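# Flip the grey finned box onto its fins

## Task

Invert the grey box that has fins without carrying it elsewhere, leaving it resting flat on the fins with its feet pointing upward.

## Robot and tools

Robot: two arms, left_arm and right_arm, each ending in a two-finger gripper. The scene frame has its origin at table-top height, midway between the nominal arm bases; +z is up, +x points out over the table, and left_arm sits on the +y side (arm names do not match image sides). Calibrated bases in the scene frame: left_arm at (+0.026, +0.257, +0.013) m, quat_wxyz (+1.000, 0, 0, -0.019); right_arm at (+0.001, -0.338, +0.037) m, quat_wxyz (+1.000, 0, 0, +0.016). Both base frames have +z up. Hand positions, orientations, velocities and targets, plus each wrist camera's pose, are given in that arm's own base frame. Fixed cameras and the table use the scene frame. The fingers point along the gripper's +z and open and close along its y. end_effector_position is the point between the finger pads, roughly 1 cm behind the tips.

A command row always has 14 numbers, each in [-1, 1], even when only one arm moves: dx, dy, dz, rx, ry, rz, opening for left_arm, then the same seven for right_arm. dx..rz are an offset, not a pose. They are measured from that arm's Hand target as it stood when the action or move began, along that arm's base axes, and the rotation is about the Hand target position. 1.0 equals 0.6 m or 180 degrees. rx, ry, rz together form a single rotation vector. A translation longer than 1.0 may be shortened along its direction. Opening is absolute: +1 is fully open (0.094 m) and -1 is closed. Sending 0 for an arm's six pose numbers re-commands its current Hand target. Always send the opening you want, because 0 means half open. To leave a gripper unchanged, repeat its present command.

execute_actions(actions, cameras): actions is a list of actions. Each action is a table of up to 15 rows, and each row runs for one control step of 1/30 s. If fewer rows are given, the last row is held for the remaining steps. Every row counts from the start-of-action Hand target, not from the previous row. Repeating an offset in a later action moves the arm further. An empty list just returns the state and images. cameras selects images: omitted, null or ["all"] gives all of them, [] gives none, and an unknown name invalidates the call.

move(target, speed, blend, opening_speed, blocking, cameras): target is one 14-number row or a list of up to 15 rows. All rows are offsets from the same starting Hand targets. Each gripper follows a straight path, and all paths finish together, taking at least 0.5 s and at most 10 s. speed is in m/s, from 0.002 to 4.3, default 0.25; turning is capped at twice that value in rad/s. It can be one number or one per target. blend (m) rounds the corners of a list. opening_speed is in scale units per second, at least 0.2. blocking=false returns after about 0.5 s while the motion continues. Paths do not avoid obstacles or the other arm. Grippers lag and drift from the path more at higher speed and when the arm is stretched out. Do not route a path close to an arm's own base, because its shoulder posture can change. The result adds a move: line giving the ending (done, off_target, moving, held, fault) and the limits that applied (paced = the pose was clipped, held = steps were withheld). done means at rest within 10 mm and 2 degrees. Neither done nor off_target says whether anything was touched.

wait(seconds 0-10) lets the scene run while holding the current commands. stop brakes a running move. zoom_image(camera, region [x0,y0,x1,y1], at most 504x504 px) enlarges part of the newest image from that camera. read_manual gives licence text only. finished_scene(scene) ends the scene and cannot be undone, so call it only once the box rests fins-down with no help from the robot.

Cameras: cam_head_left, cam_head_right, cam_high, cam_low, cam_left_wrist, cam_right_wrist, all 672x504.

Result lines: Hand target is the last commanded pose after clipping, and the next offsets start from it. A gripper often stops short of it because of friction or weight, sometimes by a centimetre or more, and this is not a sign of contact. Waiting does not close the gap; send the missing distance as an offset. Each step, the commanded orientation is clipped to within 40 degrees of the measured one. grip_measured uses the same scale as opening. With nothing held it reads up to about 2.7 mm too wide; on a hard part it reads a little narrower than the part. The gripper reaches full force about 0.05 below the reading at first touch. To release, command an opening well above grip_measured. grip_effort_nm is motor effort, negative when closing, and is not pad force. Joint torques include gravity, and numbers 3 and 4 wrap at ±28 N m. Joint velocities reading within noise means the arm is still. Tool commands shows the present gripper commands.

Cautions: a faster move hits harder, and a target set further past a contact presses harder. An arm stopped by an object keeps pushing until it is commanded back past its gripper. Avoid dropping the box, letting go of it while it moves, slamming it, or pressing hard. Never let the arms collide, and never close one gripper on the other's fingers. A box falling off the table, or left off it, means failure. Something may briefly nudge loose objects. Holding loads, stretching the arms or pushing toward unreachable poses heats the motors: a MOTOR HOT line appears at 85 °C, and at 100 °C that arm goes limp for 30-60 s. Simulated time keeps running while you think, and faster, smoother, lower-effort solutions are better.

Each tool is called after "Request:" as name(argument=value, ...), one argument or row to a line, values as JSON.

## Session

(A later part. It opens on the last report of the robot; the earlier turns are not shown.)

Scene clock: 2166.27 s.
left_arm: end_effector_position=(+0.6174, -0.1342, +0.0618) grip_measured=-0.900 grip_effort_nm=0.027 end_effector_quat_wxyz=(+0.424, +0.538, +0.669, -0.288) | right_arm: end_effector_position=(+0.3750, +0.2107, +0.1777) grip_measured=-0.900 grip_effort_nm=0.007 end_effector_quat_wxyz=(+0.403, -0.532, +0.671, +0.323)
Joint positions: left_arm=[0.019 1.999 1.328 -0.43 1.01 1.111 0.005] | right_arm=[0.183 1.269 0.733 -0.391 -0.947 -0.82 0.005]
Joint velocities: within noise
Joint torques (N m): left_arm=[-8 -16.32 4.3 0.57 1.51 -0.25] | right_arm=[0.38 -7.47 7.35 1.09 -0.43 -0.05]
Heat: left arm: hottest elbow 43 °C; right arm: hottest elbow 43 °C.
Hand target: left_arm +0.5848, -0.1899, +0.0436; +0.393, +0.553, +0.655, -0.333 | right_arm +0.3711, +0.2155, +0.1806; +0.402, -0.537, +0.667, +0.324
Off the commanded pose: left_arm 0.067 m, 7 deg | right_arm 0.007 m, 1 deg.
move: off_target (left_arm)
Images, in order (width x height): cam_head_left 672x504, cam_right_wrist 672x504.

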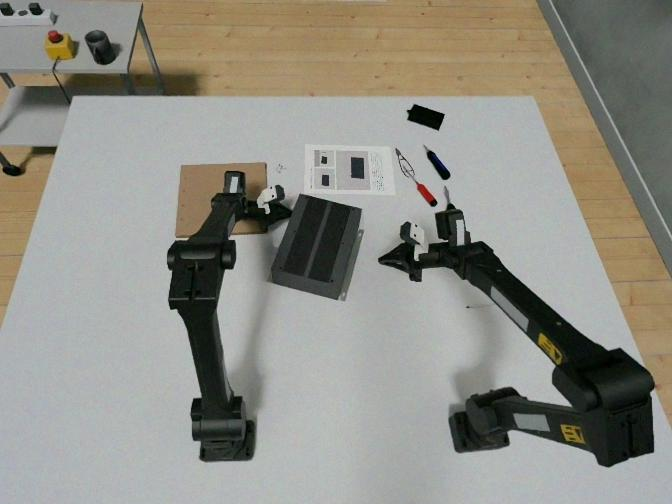

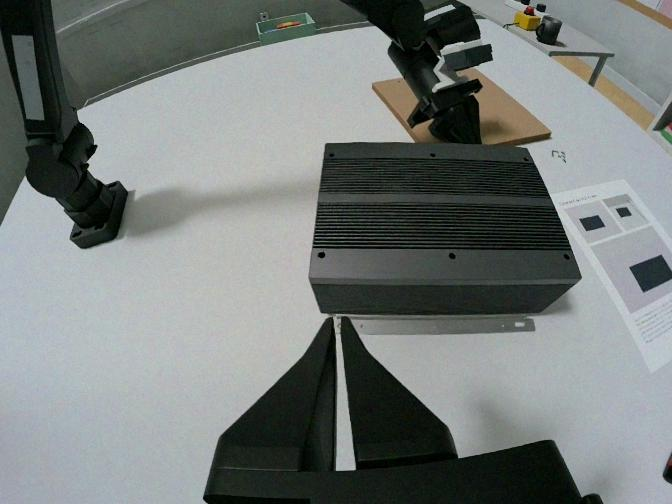

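Request:
move(
  target=[
    [0.025,0.15,0.06,0,0,0,-0.9,0,0,0,0,0,0,-0.9],
    [0.258,0.15,0.06,0,0,0,-0.9,0,0,0,0,0,0,-0.9],
    [0.267,-0.11,0.01,0,0,0,-0.9,0,0,0,0,0,0,-0.9],
    [0.0,-0.11,0.01,0,0,0,-0.9,0,0,0,0,0,0,-0.9],
  ],
  speed=[0.1,0.15,0.15,0.06],
  cameras=["cam_head_left","cam_right_wrist"],
)

Request:
zoom_image(
  camera="cam_head_left",
  region=[200, 150, 440, 330],
)

Request:
zoom_image(
  camera="cam_right_wrist",
  region=[200, 100, 640, 400],
)

Scene clock: 2185.10 s.
left_arm: end_effector_position=(+0.6278, -0.2229, +0.0638) grip_measured=-0.900 grip_effort_nm=0.022 end_effector_quat_wxyz=(+0.434, +0.563, +0.644, -0.283) | right_arm: end_effector_position=(+0.3750, +0.2107, +0.1777) grip_measured=-0.900 grip_effort_nm=0.012 end_effector_quat_wxyz=(+0.403, -0.532, +0.671, +0.323)
Joint positions: left_arm=[-0.128 2.024 1.349 -0.252 0.954 0.967 0.005] | right_arm=[0.183 1.269 0.733 -0.391 -0.947 -0.82 0.005]
Joint velocities: within noise
Joint torques (N m): left_arm=[-5.6 -19.08 2.88 0.17 1.43 -0.8] | right_arm=[-0.32 -8.53 7.45 1.17 -0.42 -0.07]
Heat: left arm: hottest elbow 42 °C; right arm: hottest elbow 42 °C.
Hand target: left_arm +0.5848, -0.2560, +0.0497; +0.393, +0.553, +0.655, -0.333 | right_arm +0.3711, +0.2155, +0.1806; +0.402, -0.537, +0.667, +0.324
Off the commanded pose: left_arm 0.056 m, 8 deg | right_arm 0.007 m, 1 deg.
move: off_target (left_arm)
Images, in order (width x height): cam_head_left 672x504, cam_right_wrist 672x504.

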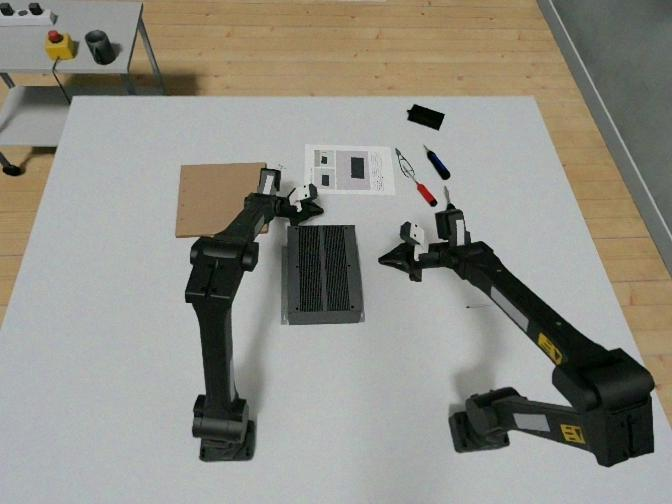

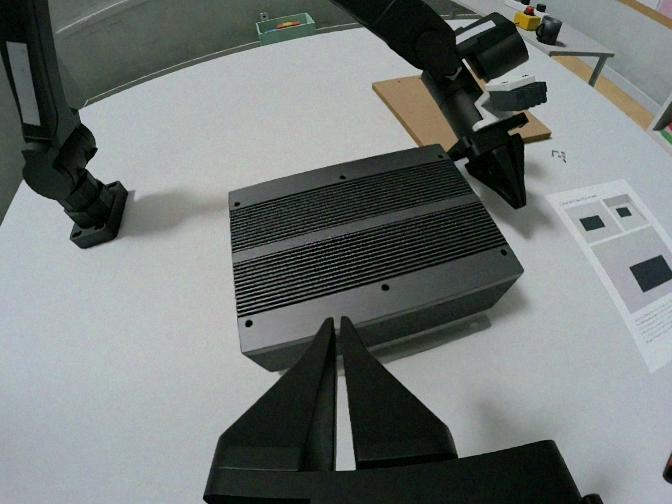

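Scaled by 2.100.

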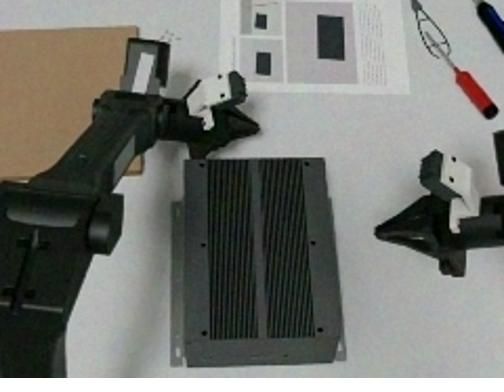

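Scaled by 1.145 from the camera's 672x504 image, which has a finer 960x720 frame.

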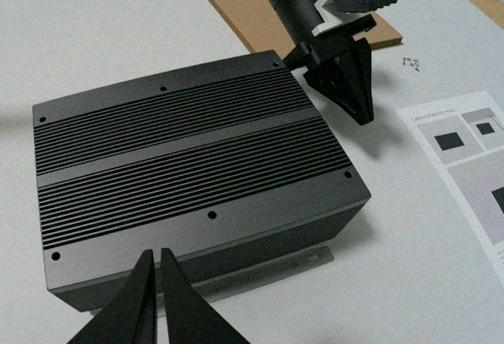

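Request:
move(
  target=[
    [0.225,0.06,0.017,0,0,0,-0.9,0,0,0,0,0,0,-0.9],
    [0.192,0.36,0.133,0,0,0,-0.9,0,0,0,0,0,0,-0.9],
    [-0.308,0.36,0.133,0,0,0,-0.9,0,0,0,0,0,0,-0.9],
    [-0.399,0.273,-0.0045,0,0,0,-0.9,-0.0595,-0.02,-0.271,0,0,0,-0.9],
  ],
  speed=0.15,
  blend=0.02,
  cameras=["cam_head_left","cam_left_wrist","cam_right_wrist"],
)

Request:
zoom_image(
  camera="cam_head_left",
  region=[200, 190, 440, 370],
)

Scene clock: 2222.50 s.
left_arm: end_effector_position=(+0.3460, -0.0887, +0.0451) grip_measured=-0.900 grip_effort_nm=0.027 end_effector_quat_wxyz=(+0.393, +0.552, +0.656, -0.333) | right_arm: end_effector_position=(+0.3345, +0.2035, +0.0195) grip_measured=-0.900 grip_effort_nm=0.017 end_effector_quat_wxyz=(+0.400, -0.539, +0.667, +0.322)
Joint positions: left_arm=[0.189 1.603 0.67 -0.677 1.081 1.611 0.005] | right_arm=[0.183 1.604 0.471 0.186 -0.95 -0.847 0.005]
Joint velocities: within noise
Joint torques (N m): left_arm=[-1.55 -9.11 4.78 0.94 0.79 -0.36] | right_arm=[-0.91 -7.65 4.11 1.92 -0.69 0.03]
Heat: left arm: hottest elbow 40 °C; right arm: hottest elbow 42 °C.
Hand target: left_arm +0.3453, -0.0922, +0.0470; +0.393, +0.553, +0.655, -0.333 | right_arm +0.3356, +0.2035, +0.0182; +0.402, -0.538, +0.667, +0.323
Off the commanded pose: left_arm 0.004 m, 0 deg | right_arm 0.002 m, 0 deg.
move: done
Images, in order (width x height): cam_head_left 672x504, cam_left_wrist 672x504, cam_right_wrist 672x504.

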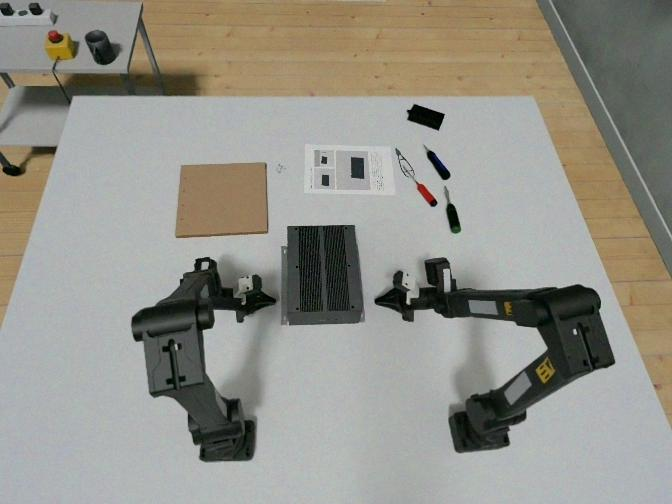

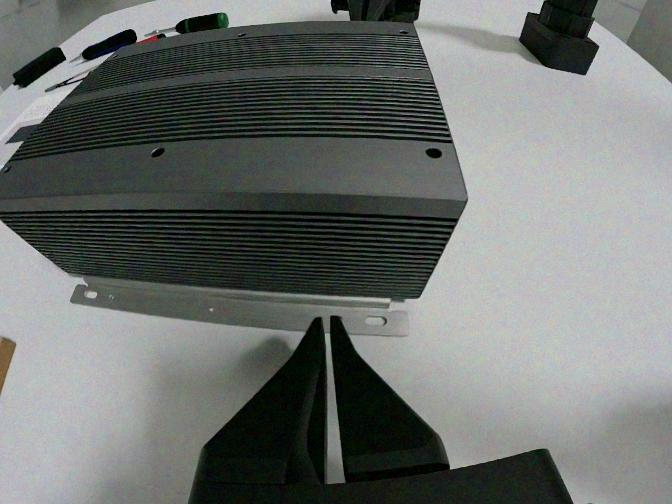

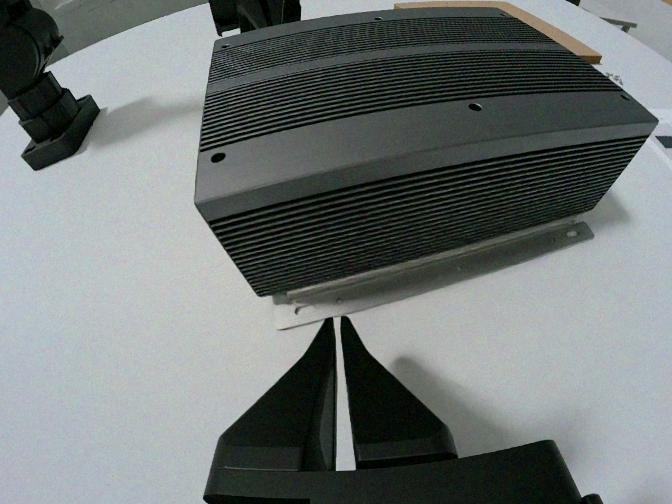

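Scaled by 2.100.

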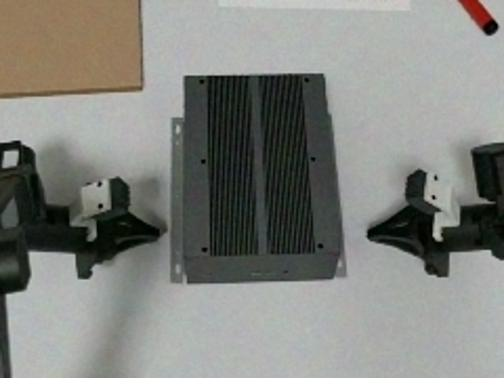

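Request:
move(
  target=[0.007,-0.15,0.03,0,0,0,-0.9,0.004,0.167,0.033,0,0,0,-0.9],
  speed=0.05,
  cameras=[],
)

Request:
move(
  target=[0.006,-0.02,0.055,0,0,0,-0.9,0.0055,0.02,0.055,0,0,0,-0.9],
  speed=0.04,
  cameras=[],
)

Request:
move(
  target=[0.0255,-0.009,0.05,0,0,0,-0.9,0.025,0.0095,0.05,0,0,0,-0.9],
  speed=0.04,
  cameras=["cam_low"],
)

Scene clock: 2247.13 s.
left_arm: end_effector_position=(+0.3561, -0.1230, +0.0496) grip_measured=-0.900 grip_effort_nm=0.032 end_effector_quat_wxyz=(+0.388, +0.507, +0.709, -0.300) | right_arm: end_effector_position=(+0.3445, +0.2469, +0.0239) grip_measured=-0.900 grip_effort_nm=0.017 end_effector_quat_wxyz=(+0.393, -0.493, +0.716, +0.299)
Joint positions: left_arm=[0.058 1.49 0.562 -0.279 0.982 1.104 0.005] | right_arm=[0.344 1.593 0.471 0.351 -0.745 -0.535 0.005]
Joint velocities: within noise
Joint torques (N m): left_arm=[-12.45 -8.18 6.63 2.56 2.67 -0.41] | right_arm=[9.58 -7.06 7.58 3.25 -1.14 0.04]
Heat: left arm: hottest elbow 39 °C; right arm: hottest elbow 41 °C.
Hand target: left_arm +0.3496, -0.1822, +0.0651; +0.393, +0.553, +0.655, -0.333 | right_arm +0.3380, +0.3037, +0.0381; +0.402, -0.537, +0.667, +0.323
Off the commanded pose: left_arm 0.062 m, 9 deg | right_arm 0.059 m, 8 deg.
move: off_target (left_arm, right_arm)
No camera images: "cameras" was empty.

Scene clock: 2248.73 s.
left_arm: end_effector_position=(+0.3538, -0.1257, +0.0514) grip_measured=-0.900 grip_effort_nm=0.037 end_effector_quat_wxyz=(+0.367, +0.501, +0.729, -0.289) | right_arm: end_effector_position=(+0.3406, +0.2451, +0.0250) grip_measured=-0.901 grip_effort_nm=0.022 end_effector_quat_wxyz=(+0.371, -0.483, +0.741, +0.282)
Joint positions: left_arm=[0.033 1.454 0.562 -0.308 0.921 1.051 0.005] | right_arm=[0.365 1.543 0.473 0.257 -0.677 -0.511 0.005]
Joint velocities: within noise
Joint torques (N m): left_arm=[-12.86 -11.05 9.25 1.02 4.67 -0.33] | right_arm=[9.11 -10.23 10.26 2.43 -3.35 0.04]
Heat: left arm: hottest wrist yaw 40 °C; right arm: hottest elbow 41 °C.
Hand target: left_arm +0.3532, -0.1942, +0.0980; +0.393, +0.553, +0.655, -0.333 | right_arm +0.3412, +0.3158, +0.0711; +0.402, -0.538, +0.667, +0.323
Off the commanded pose: left_arm 0.083 m, 12 deg | right_arm 0.084 m, 12 deg.
move: off_target (left_arm, right_arm)
No camera images: "cameras" was empty.

Scene clock: 2250.33 s.
left_arm: end_effector_position=(+0.3423, -0.1318, +0.0559) grip_measured=-0.900 grip_effort_nm=0.042 end_effector_quat_wxyz=(+0.335, +0.494, +0.742, -0.306) | right_arm: end_effector_position=(+0.3316, +0.2404, +0.0296) grip_measured=-0.901 grip_effort_nm=0.027 end_effector_quat_wxyz=(+0.335, -0.477, +0.761, +0.286)
Joint positions: left_arm=[0.012 1.428 0.576 -0.414 0.906 1.038 0.005] | right_arm=[0.365 1.487 0.489 0.104 -0.668 -0.511 0.005]
Joint velocities: within noise
Joint torques (N m): left_arm=[-12.1 -12.4 13.18 1.44 5.21 -0.37] | right_arm=[9.11 -11.75 13.44 3.02 -4.09 -0.07]
Heat: left arm: hottest wrist yaw 44 °C; right arm: hottest elbow 41 °C.
Hand target: left_arm +0.3685, -0.1996, +0.1279; +0.393, +0.553, +0.655, -0.333 | right_arm +0.3561, +0.3215, +0.1009; +0.402, -0.538, +0.667, +0.324
Off the commanded pose: left_arm 0.102 m, 14 deg | right_arm 0.111 m, 16 deg.
move: off_target (left_arm, right_arm)
Images, in order (width x height): cam_low 672x504.

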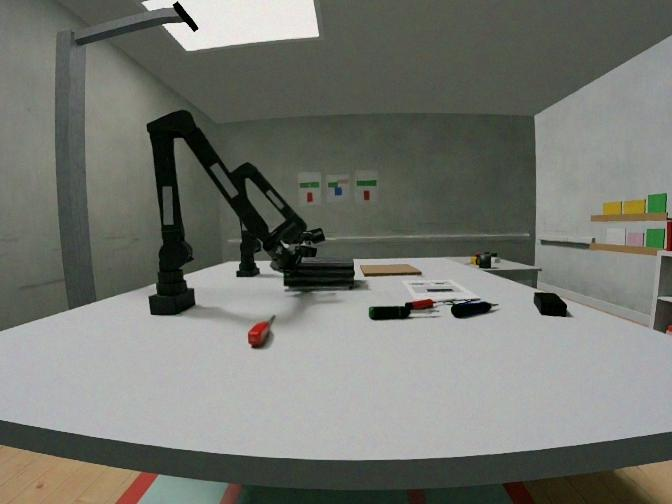

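Matches the previous state; lift now.

Request:
move(
  target=[
    [0.0216,0.001,0.044,0,0,0,-0.9,0.0217,-0.0005,0.044,0,0,0,-0.9],
    [0.0633,0.003,0.0875,0,0,0,-0.9,0.0633,-0.0015,0.0875,0,0,0,-0.9],
    [0.105,0.005,0.122,0,0,0,-0.9,0.105,-0.0024,0.122,0,0,0,-0.9],
    [0.18,0.0085,0.145,0,0,0,-0.9,0.18,-0.004,0.145,0,0,0,-0.9],
    [0.248,0.0117,0.16,0,0,0,-0.9,0.248,-0.0057,0.16,0,0,0,-0.9],
    [0.323,0.0152,0.167,0,0,0,-0.9,0.323,-0.0074,0.167,0,0,0,-0.9],
    [0.3646,0.0172,0.165,0,0,0,-0.9,0.365,-0.0084,0.165,0,0,0,-0.9],
    [0.388,0.0183,0.153,0,0,0,-0.9,0.388,-0.009,0.153,0,0,0,-0.9],
    [0.385,0.0766,0.153,0,0,0,-0.9,0.387,-0.067,0.153,0,0,0,-0.9],
  ],
  speed=0.045,
  blend=0.005,
)

Request:
zoom_image(
  camera="cam_low",
  region=[260, 200, 430, 310],
)

Scene clock: 2269.50 s.
left_arm: end_effector_position=(+0.5844, -0.1578, +0.2201) grip_measured=-0.900 grip_effort_nm=0.042 end_effector_quat_wxyz=(+0.389, +0.551, +0.658, -0.337) | right_arm: end_effector_position=(+0.5750, +0.2848, +0.1755) grip_measured=-0.901 grip_effort_nm=0.032 end_effector_quat_wxyz=(+0.386, -0.535, +0.675, +0.331)
Joint positions: left_arm=[-0.014 1.796 1.497 -0.959 1.053 1.199 0.005] | right_arm=[0.246 1.801 1.349 -0.462 -0.916 -0.76 0.005]
Joint velocities: within noise
Joint torques (N m): left_arm=[-0.03 -13.39 12.05 0.68 0.79 -0.07] | right_arm=[-1.55 -16.32 10.48 1.33 -0.64 -0.17]
Heat: left arm: hottest wrist yaw 63 °C; right arm: hottest elbow 48 °C.
Hand target: left_arm +0.5995, -0.1537, +0.2199; +0.393, +0.553, +0.655, -0.333 | right_arm +0.5885, +0.2811, +0.1929; +0.402, -0.537, +0.667, +0.323
Off the commanded pose: left_arm 0.016 m, 1 deg | right_arm 0.022 m, 2 deg.
move: off_target (left_arm, right_arm)

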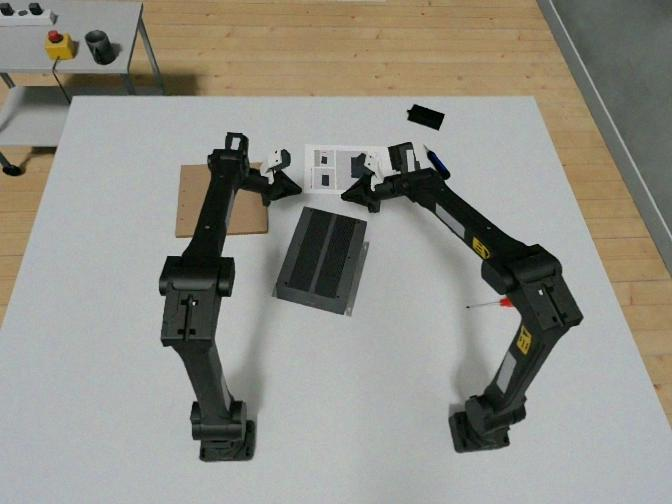

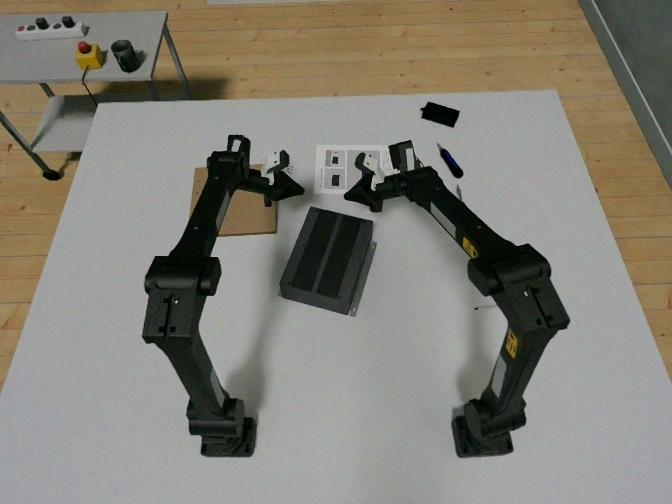

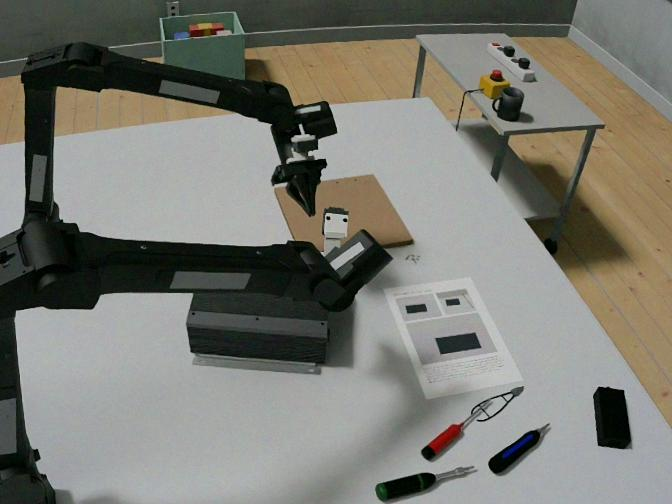

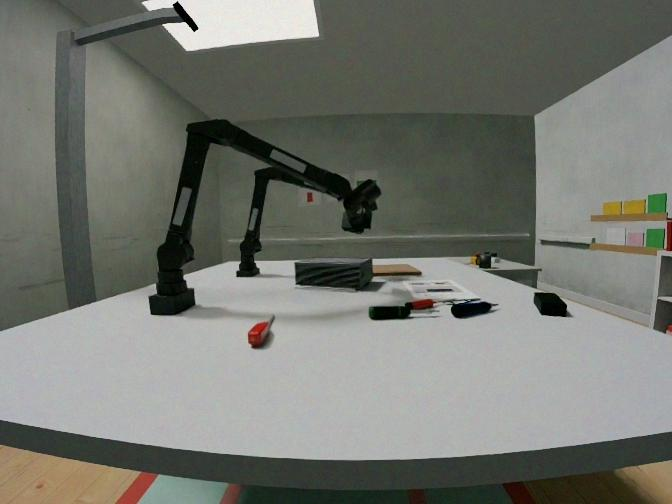

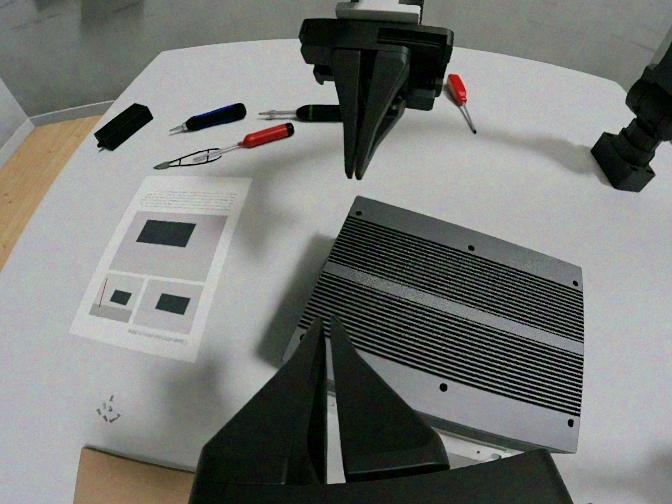

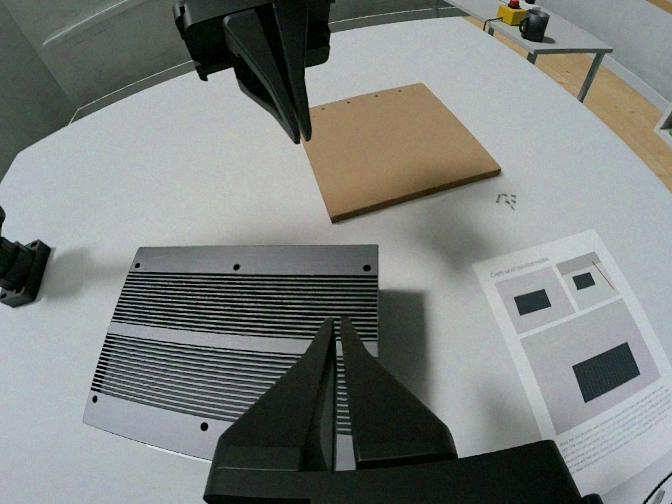

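Scaled by 2.965.

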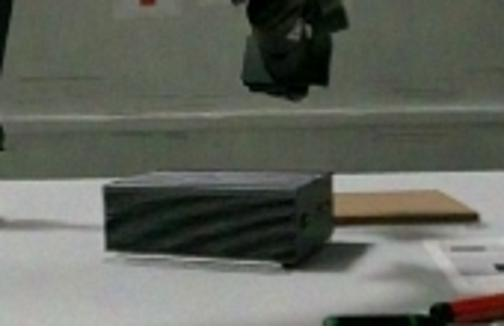

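Request:
zoom_image(
  camera="cam_high",
  region=[360, 340, 672, 504],
)

Request:
zoom_image(
  camera="cam_low",
  region=[220, 260, 600, 370],
)

Request:
zoom_image(
  camera="cam_left_wrist",
  region=[80, 60, 330, 200],
)

Scaled by 1.615.

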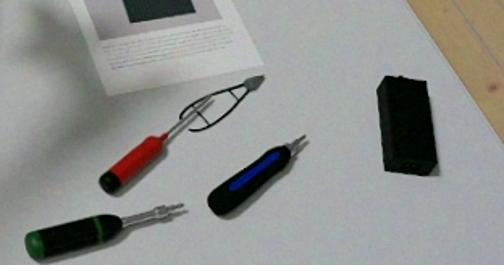

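Scaled by 1.326.

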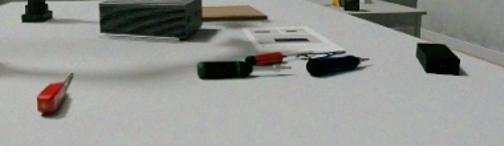

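Scaled by 2.016 from the camera's 672x504 image, which has a finer 960x720 frame.

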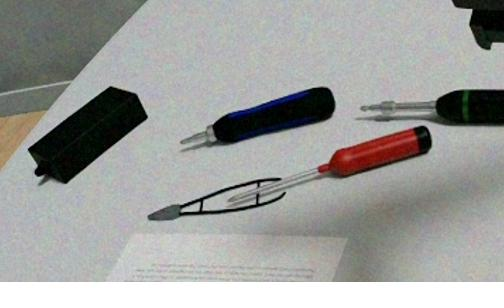

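Request:
move(
  target=[-0.249,0.256,-0.033,0,0,0,-0.9,-0.362,-0.109,-0.0205,0,0,0,-0.9],
  speed=0.2,
  cameras=["cam_head_left","cam_right_wrist"],
)

Request:
zoom_image(
  camera="cam_head_left",
  region=[200, 190, 540, 370],
)

Request:
zoom_image(
  camera="cam_right_wrist",
  region=[200, 100, 640, 400],
)

Scene clock: 2486.17 s.
left_arm: end_effector_position=(+0.4477, -0.0027, +0.1964) grip_measured=-0.900 grip_effort_nm=0.042 end_effector_quat_wxyz=(+0.391, +0.549, +0.657, -0.337) | right_arm: end_effector_position=(+0.3691, +0.2211, +0.1764) grip_measured=-0.901 grip_effort_nm=0.037 end_effector_quat_wxyz=(+0.395, -0.539, +0.668, +0.328)
Joint positions: left_arm=[0.336 1.656 1.238 -1.467 1.058 1.912 0.005] | right_arm=[0.212 1.269 0.732 -0.392 -0.94 -0.81 0.005]
Joint velocities: within noise
Joint torques (N m): left_arm=[-0.38 -12.28 8.47 -0.39 0.55 -0.08] | right_arm=[-1.96 -7.88 7.51 1.26 -0.66 -0.09]
Heat: left arm: hottest elbow 53 °C; right arm: hottest elbow 48 °C.
Hand target: left_arm +0.4501, +0.0000, +0.2002; +0.393, +0.553, +0.655, -0.333 | right_arm +0.3712, +0.2158, +0.1804; +0.402, -0.537, +0.667, +0.323
Off the commanded pose: left_arm 0.005 m, 1 deg | right_arm 0.007 m, 1 deg.
move: done
Images, in order (width x height): cam_head_left 672x504, cam_right_wrist 672x504.

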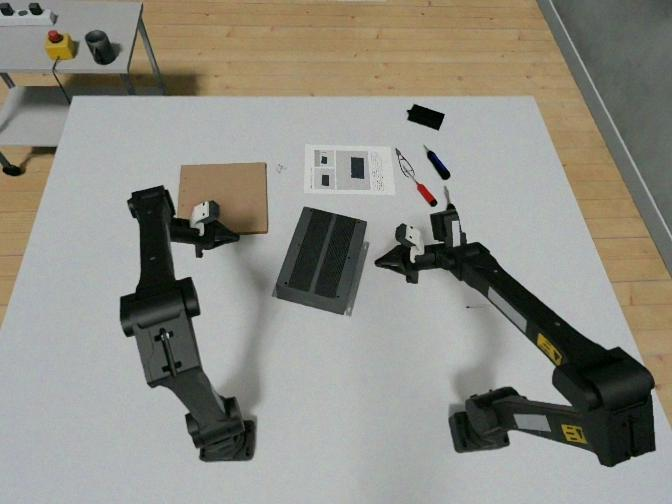

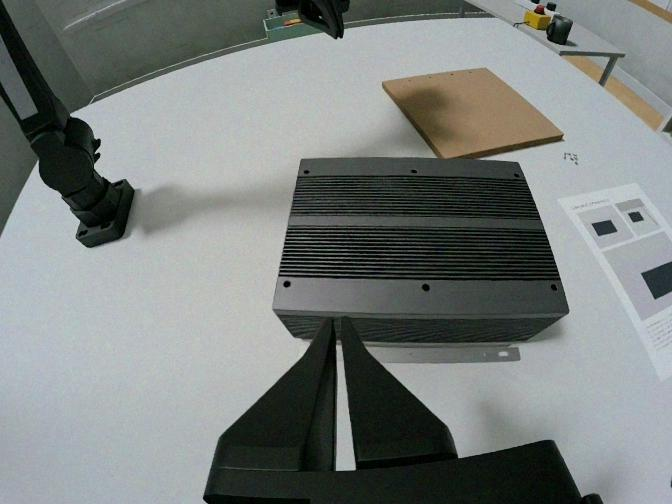

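Scaled by 1.482.

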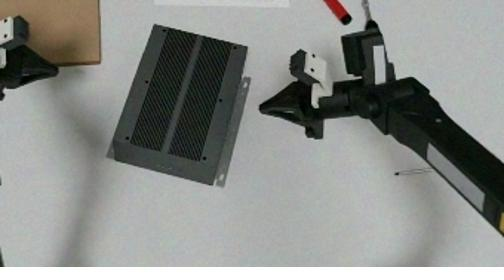

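Scaled by 1.145 from the camera's 672x504 image, which has a finer 960x720 frame.

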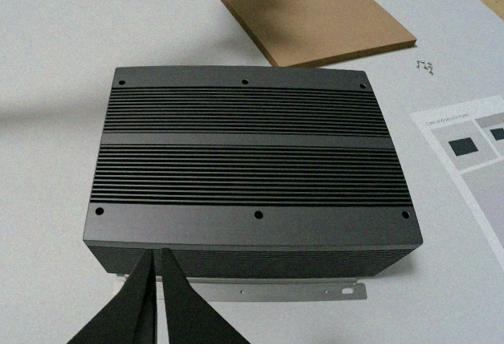

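Request:
move(
  target=[
    [-0.037,-0.03,-0.15,0,0,0,-0.9,0,0,0,0,0,0,-0.9],
    [-0.037,-0.117,-0.258,0,0,0,-0.9,0,0,0,0,0,0,-0.9],
    [-0.122,-0.29,-0.258,0,0,0,-0.9,0,0,0,0,0,0,-0.9],
  ],
  speed=[0.15,0.1,0.06],
  cameras=["cam_head_left","cam_right_wrist"],
)

Request:
zoom_image(
  camera="cam_head_left",
  region=[200, 190, 540, 370],
)

Request:
zoom_image(
  camera="cam_right_wrist",
  region=[200, 100, 640, 400],
)

Scene clock: 2511.80 s.
left_arm: end_effector_position=(+0.3923, -0.1341, +0.0398) grip_measured=-0.900 grip_effort_nm=0.046 end_effector_quat_wxyz=(+0.400, +0.528, +0.684, -0.306) | right_arm: end_effector_position=(+0.3690, +0.2211, +0.1764) grip_measured=-0.901 grip_effort_nm=0.032 end_effector_quat_wxyz=(+0.395, -0.539, +0.668, +0.328)
Joint positions: left_arm=[0.031 1.616 0.657 -0.229 1.011 1.133 0.005] | right_arm=[0.212 1.269 0.732 -0.392 -0.94 -0.811 0.005]
Joint velocities: within noise
Joint torques (N m): left_arm=[-8.47 -9.93 4.78 1.59 1.73 -0.31] | right_arm=[-2.08 -7.41 7.54 1.21 -0.67 -0.11]
Heat: left arm: hottest elbow 49 °C; right arm: hottest elbow 46 °C.
Hand target: left_arm +0.3768, -0.1740, +0.0454; +0.393, +0.553, +0.655, -0.333 | right_arm +0.3712, +0.2158, +0.1804; +0.402, -0.537, +0.667, +0.323
Off the commanded pose: left_arm 0.043 m, 5 deg | right_arm 0.007 m, 1 deg.
move: off_target (left_arm)
Images, in order (width x height): cam_head_left 672x504, cam_right_wrist 672x504.

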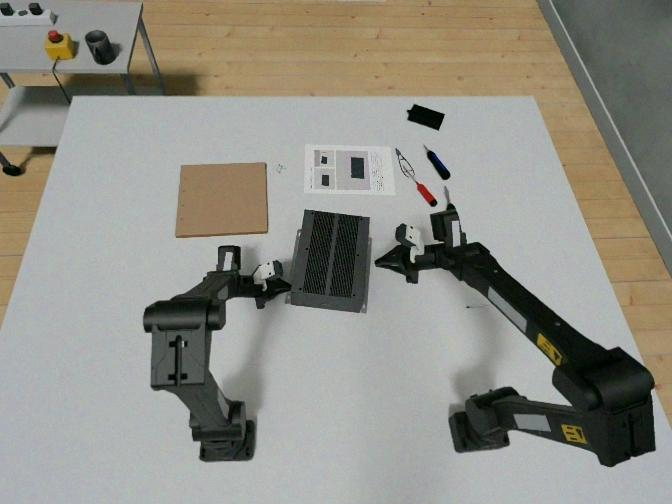

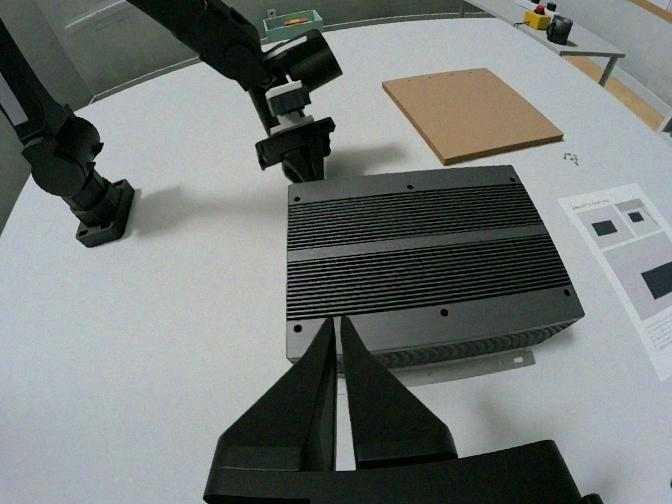

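Scaled by 1.482.

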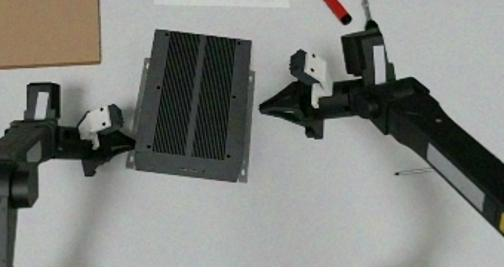

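Scaled by 1.145 from the camera's 672x504 image, which has a finer 960x720 frame.

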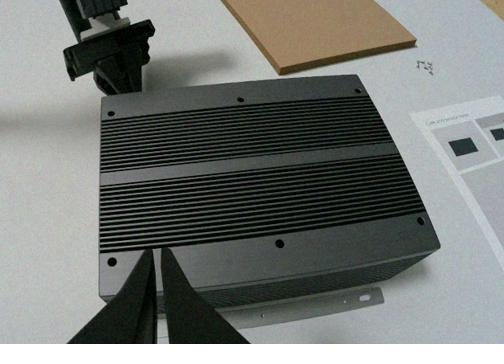

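Request:
move(
  target=[-0.018,-0.055,0,0,0,0,-0.9,0,0,0,0,0,0,-0.9],
  speed=0.06,
  cameras=["cam_head_left","cam_right_wrist"],
)

Request:
zoom_image(
  camera="cam_right_wrist",
  region=[200, 100, 640, 400],
)

Scene clock: 2519.93 s.
left_arm: end_effector_position=(+0.3796, -0.1686, +0.0405) grip_measured=-0.900 grip_effort_nm=0.042 end_effector_quat_wxyz=(+0.399, +0.526, +0.684, -0.310) | right_arm: end_effector_position=(+0.3690, +0.2211, +0.1764) grip_measured=-0.901 grip_effort_nm=0.032 end_effector_quat_wxyz=(+0.395, -0.539, +0.668, +0.328)
Joint positions: left_arm=[-0.067 1.587 0.599 -0.068 0.974 0.965 0.005] | right_arm=[0.212 1.269 0.732 -0.392 -0.94 -0.811 0.005]
Joint velocities: within noise
Joint torques (N m): left_arm=[-8.53 -8.82 5.42 2.18 1.38 -0.32] | right_arm=[-2.37 -8.06 7.43 1.25 -0.66 -0.12]
Heat: left arm: hottest elbow 48 °C; right arm: hottest elbow 45 °C.
Hand target: left_arm +0.3660, -0.2070, +0.0454; +0.393, +0.553, +0.655, -0.333 | right_arm +0.3712, +0.2158, +0.1804; +0.402, -0.537, +0.667, +0.323
Off the commanded pose: left_arm 0.041 m, 5 deg | right_arm 0.007 m, 1 deg.
move: off_target (left_arm)
Images, in order (width x height): cam_head_left 672x504, cam_right_wrist 672x504.

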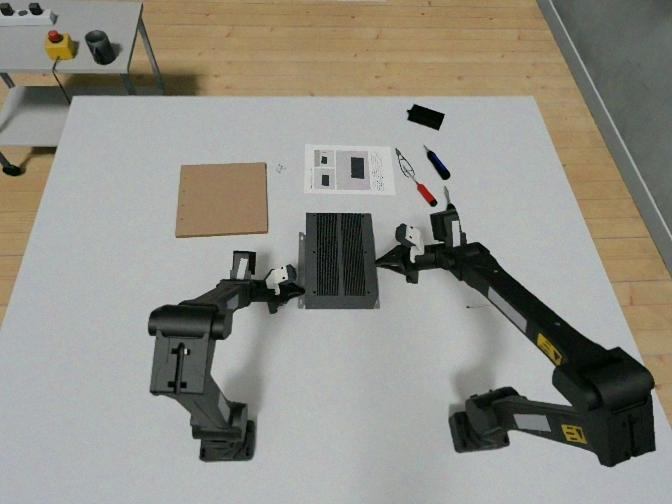

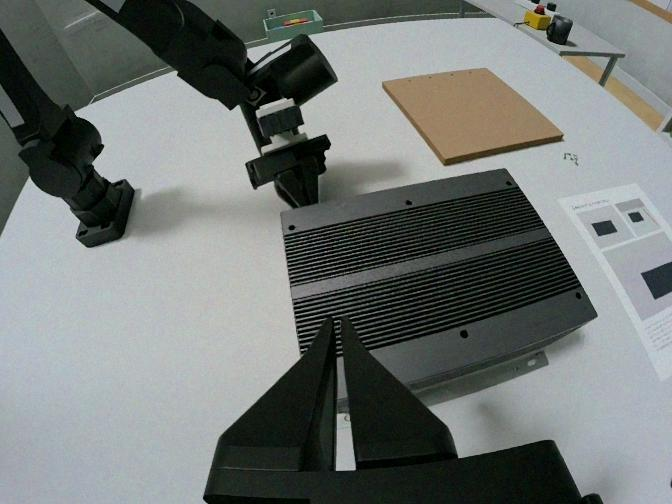

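Scaled by 1.145 from the camera's 672x504 image, which has a finer 960x720 frame.

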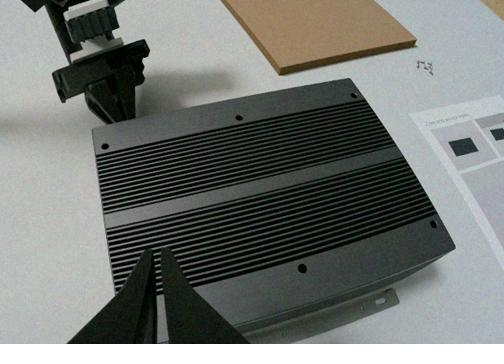

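Request:
move(
  target=[
    [0,0.12,0.02,0,0,0,-0.9,-0.02,-0.2,0.05,0,0,0,-0.9],
    [0,0.2,0.2,0,0,0,-0.9,-0.052,-0.576,0.033,-0.3435,0.0375,0.0616,0.5],
  ],
  speed=0.2,
  cameras=["cam_head_left","cam_right_wrist"],
)

Scene clock: 2554.20 s.
left_arm: end_effector_position=(+0.3529, -0.0927, +0.1489) grip_measured=-0.900 grip_effort_nm=0.042 end_effector_quat_wxyz=(+0.377, +0.544, +0.663, -0.350) | right_arm: end_effector_position=(+0.3248, -0.1183, +0.1872) grip_measured=+0.497 grip_effort_nm=0.071 end_effector_quat_wxyz=(+0.008, +0.709, -0.705, -0.021)
Joint positions: left_arm=[0.173 1.402 0.814 -1.056 1.079 1.591 0.005] | right_arm=[-0.349 1.293 1.081 -1.403 -0.002 -1.925 0.07]
Joint velocities: within noise
Joint torques (N m): left_arm=[0.32 -8.82 9.99 0.1 0.83 -0.05] | right_arm=[-1.96 -6.59 11 0.8 0.02 -0.15]
Heat: left arm: hottest elbow 45 °C; right arm: hottest elbow 45 °C.
Hand target: left_arm +0.3661, -0.0870, +0.1654; +0.393, +0.553, +0.655, -0.333 | right_arm +0.3400, -0.1298, +0.2003; +0.000, +0.707, -0.707, +0.000
Off the commanded pose: left_arm 0.022 m, 3 deg | right_arm 0.023 m, 3 deg.
move: off_target (left_arm, right_arm); target 2's new opening was sent with right_arm's hand 0.023 m and 3 deg from that target
Images, in order (width x height): cam_head_left 672x504, cam_right_wrist 672x504.

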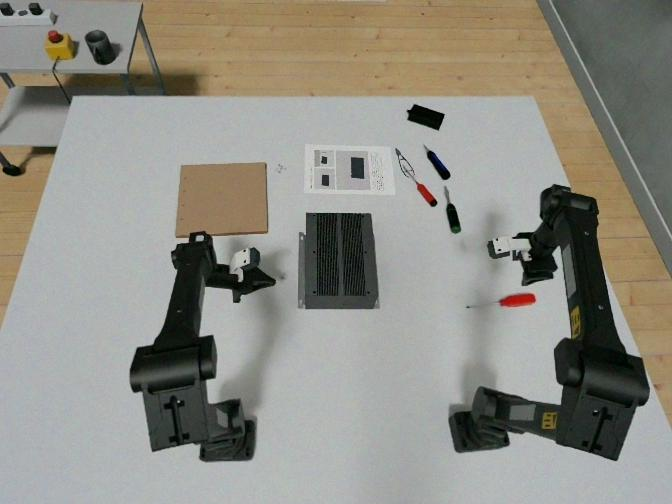

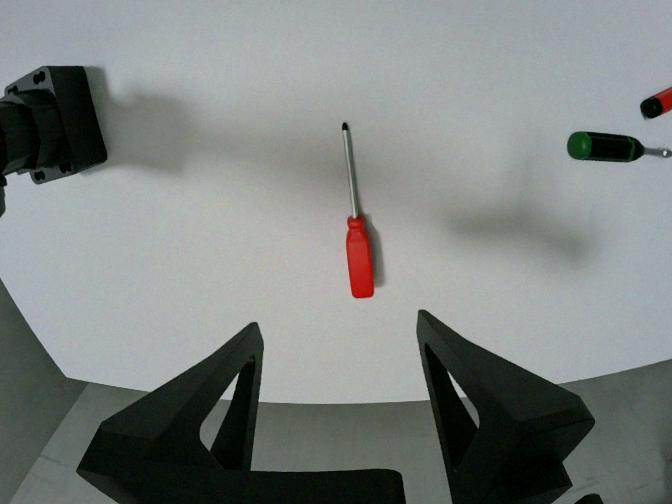

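Request:
move(
  target=[0,0,0,0,0,0,-0.9,0.025,-0.151,-0.283,0,0,0,0.5],
  speed=0.15,
  cameras=["cam_right_wrist"],
)

Scene clock: 2577.67 s.
left_arm: end_effector_position=(+0.3528, -0.0926, +0.1489) grip_measured=-0.900 grip_effort_nm=0.042 end_effector_quat_wxyz=(+0.377, +0.544, +0.663, -0.351) | right_arm: end_effector_position=(+0.3541, -0.2130, +0.0315) grip_measured=+0.498 grip_effort_nm=0.076 end_effector_quat_wxyz=(+0.005, +0.701, -0.714, -0.004)
Joint positions: left_arm=[0.173 1.402 0.814 -1.057 1.079 1.592 0.005] | right_arm=[-0.538 1.622 0.983 -0.941 0.007 -2.09 0.07]
Joint velocities: within noise
Joint torques (N m): left_arm=[0.09 -8.7 9.94 0.14 0.82 -0.06] | right_arm=[-1.73 -10.4 6.5 0.7 0.03 -0.13]
Heat: left arm: hottest elbow 47 °C; right arm: hottest elbow 46 °C.
Hand target: left_arm +0.3661, -0.0870, +0.1654; +0.393, +0.553, +0.655, -0.333 | right_arm +0.3549, -0.2205, +0.0304; +0.001, +0.707, -0.707, -0.001
Off the commanded pose: left_arm 0.022 m, 3 deg | right_arm 0.008 m, 1 deg.
joint sent to its limit (right arm) — joint 6 (wrist roll), lower limit. The joint targets still meet the commanded pose.
move: off_target (left_arm)
Images, in order (width x height): cam_right_wrist 672x504.

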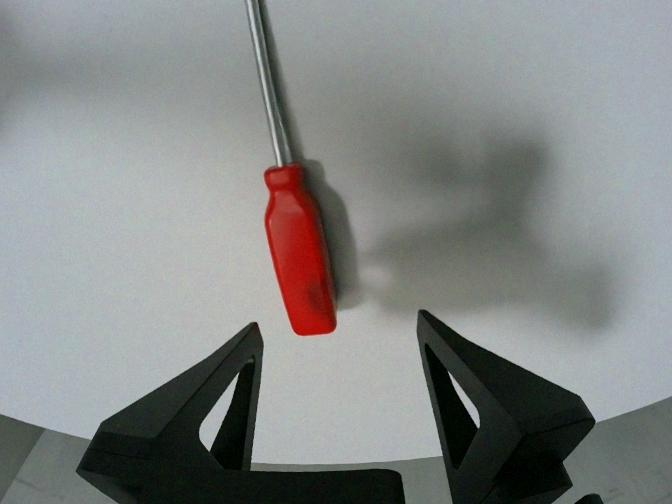

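Request:
move(
  target=[0,0,0,0,0,0,-0.9,-0.0267,0.009,-0.0875,0,0,0,0.5],
  speed=0.1,
  cameras=["cam_right_wrist"],
)

Scene clock: 2599.03 s.
left_arm: end_effector_position=(+0.3528, -0.0926, +0.1489) grip_measured=-0.900 grip_effort_nm=0.042 end_effector_quat_wxyz=(+0.377, +0.544, +0.663, -0.351) | right_arm: end_effector_position=(+0.3402, -0.2079, -0.0195) grip_measured=+0.498 grip_effort_nm=0.076 end_effector_quat_wxyz=(+0.006, +0.699, -0.715, -0.001)
Joint positions: left_arm=[0.173 1.402 0.814 -1.057 1.079 1.592 0.005] | right_arm=[-0.543 1.685 0.89 -0.781 0.01 -2.091 0.07]
Joint velocities: within noise
Joint torques (N m): left_arm=[0.15 -8.76 9.99 0.12 0.83 -0.07] | right_arm=[-2.02 -10.29 5.48 0.9 0 -0.12]
Heat: left arm: hottest elbow 48 °C; right arm: hottest elbow 46 °C.
Hand target: left_arm +0.3660, -0.0870, +0.1654; +0.393, +0.553, +0.655, -0.333 | right_arm +0.3388, -0.2151, -0.0221; +0.001, +0.707, -0.707, -0.001
Off the commanded pose: left_arm 0.022 m, 3 deg | right_arm 0.008 m, 1 deg.
joint sent to its limit (right arm) — joint 6 (wrist roll), lower limit. The joint targets still meet the commanded pose.
move: off_target (left_arm)
Images, in order (width x height): cam_right_wrist 672x504.

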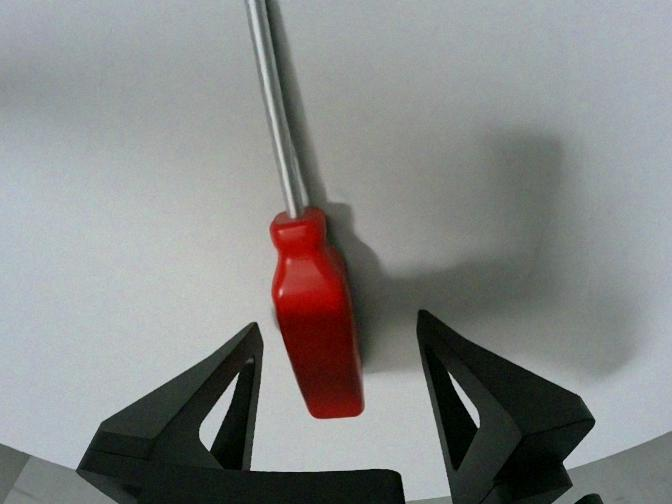

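Request:
move(
  target=[0,0,0,0,0,0,-0.9,0,0,0,0,0,0,-0.6],
  opening_speed=0.5,
  cameras=["cam_right_wrist"],
)

Scene clock: 2605.90 s.
left_arm: end_effector_position=(+0.3528, -0.0926, +0.1489) grip_measured=-0.900 grip_effort_nm=0.042 end_effector_quat_wxyz=(+0.377, +0.544, +0.663, -0.351) | right_arm: end_effector_position=(+0.3401, -0.2080, -0.0195) grip_measured=-0.400 grip_effort_nm=-1.038 end_effector_quat_wxyz=(+0.006, +0.699, -0.715, -0.001)
Joint positions: left_arm=[0.173 1.402 0.814 -1.057 1.079 1.592 0.005] | right_arm=[-0.543 1.685 0.89 -0.781 0.011 -2.091 0.028]
Joint velocities: within noise
Joint torques (N m): left_arm=[-0.09 -8.76 9.96 0.12 0.83 -0.05] | right_arm=[-1.79 -10.52 5.63 0.75 -0.01 -0.09]
Heat: left arm: hottest elbow 48 °C; right arm: hottest elbow 45 °C.
Hand target: left_arm +0.3660, -0.0870, +0.1654; +0.393, +0.553, +0.655, -0.333 | right_arm +0.3388, -0.2150, -0.0221; +0.001, +0.707, -0.707, -0.001
Off the commanded pose: left_arm 0.022 m, 3 deg | right_arm 0.008 m, 1 deg.
joint sent to its limit (right arm) — joint 6 (wrist roll), lower limit. The joint targets still meet the commanded pose.
move: off_target (left_arm)
Images, in order (width x height): cam_right_wrist 672x504.

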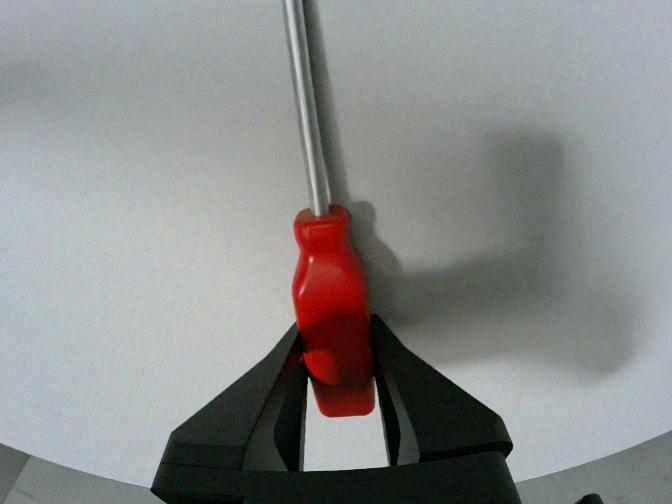

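Request:
move(
  target=[
    [0,0,0,0,0,0,-0.9,-0.05,0.0,0.17,0,0,0,-0.6],
    [0,0,0,0,0,0,-0.9,-0.057,0.8,0.17,0,0,0,-0.6],
  ],
  speed=0.2,
  cameras=["cam_head_left","cam_right_wrist"],
)

Request:
zoom_image(
  camera="cam_head_left",
  region=[200, 190, 540, 400],
)

Scene clock: 2623.50 s.
left_arm: end_effector_position=(+0.3528, -0.0926, +0.1489) grip_measured=-0.900 grip_effort_nm=0.042 end_effector_quat_wxyz=(+0.377, +0.544, +0.663, -0.351) | right_arm: end_effector_position=(+0.2928, +0.2507, +0.0682) grip_measured=-0.401 grip_effort_nm=-1.043 end_effector_quat_wxyz=(+0.015, +0.707, -0.707, -0.003)
Joint positions: left_arm=[0.173 1.402 0.814 -1.057 1.079 1.592 0.005] | right_arm=[0.707 1.51 0.963 -1.054 -0.004 -0.863 0.028]
Joint velocities: within noise
Joint torques (N m): left_arm=[0.15 -8.64 10 0.1 0.83 -0.06] | right_arm=[0.09 -8.64 9.98 0.24 0.05 0.01]
Heat: left arm: hottest elbow 49 °C; right arm: hottest elbow 44 °C.
Hand target: left_arm +0.3660, -0.0870, +0.1654; +0.393, +0.553, +0.655, -0.333 | right_arm +0.3048, +0.2649, +0.0800; +0.000, +0.707, -0.707, +0.000
Off the commanded pose: left_arm 0.022 m, 3 deg | right_arm 0.022 m, 2 deg.
move: off_target (left_arm, right_arm)
Images, in order (width x height): cam_head_left 672x504, cam_right_wrist 672x504.

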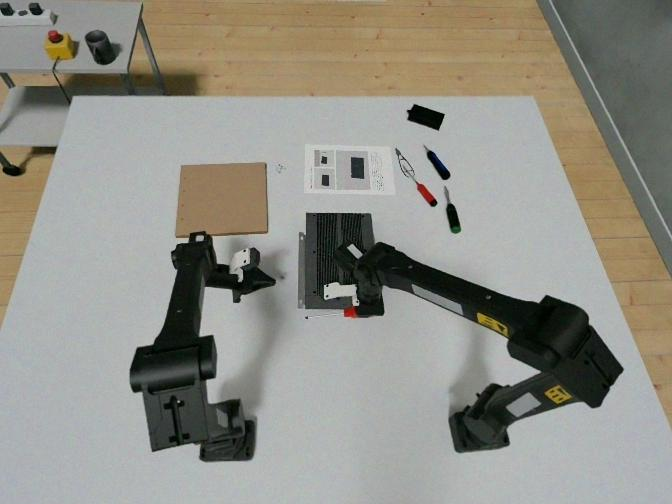

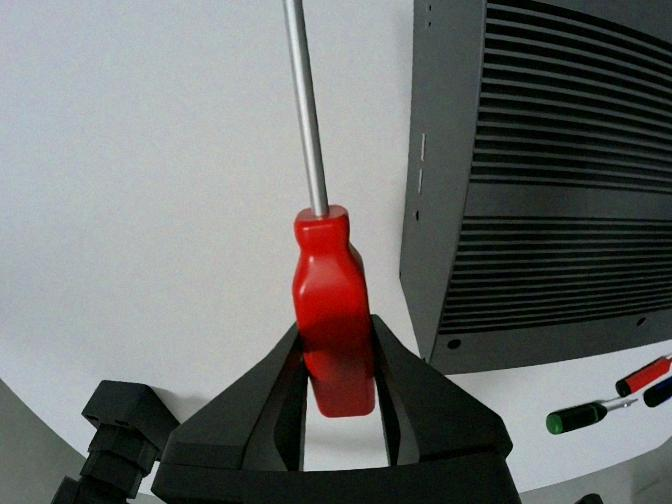

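Scaled by 1.482.

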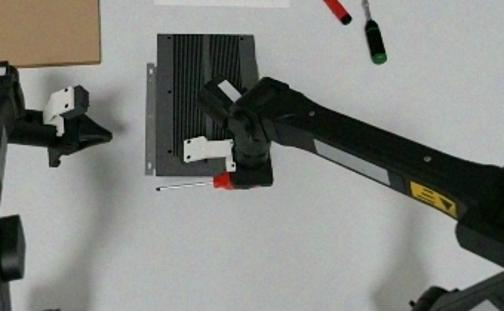

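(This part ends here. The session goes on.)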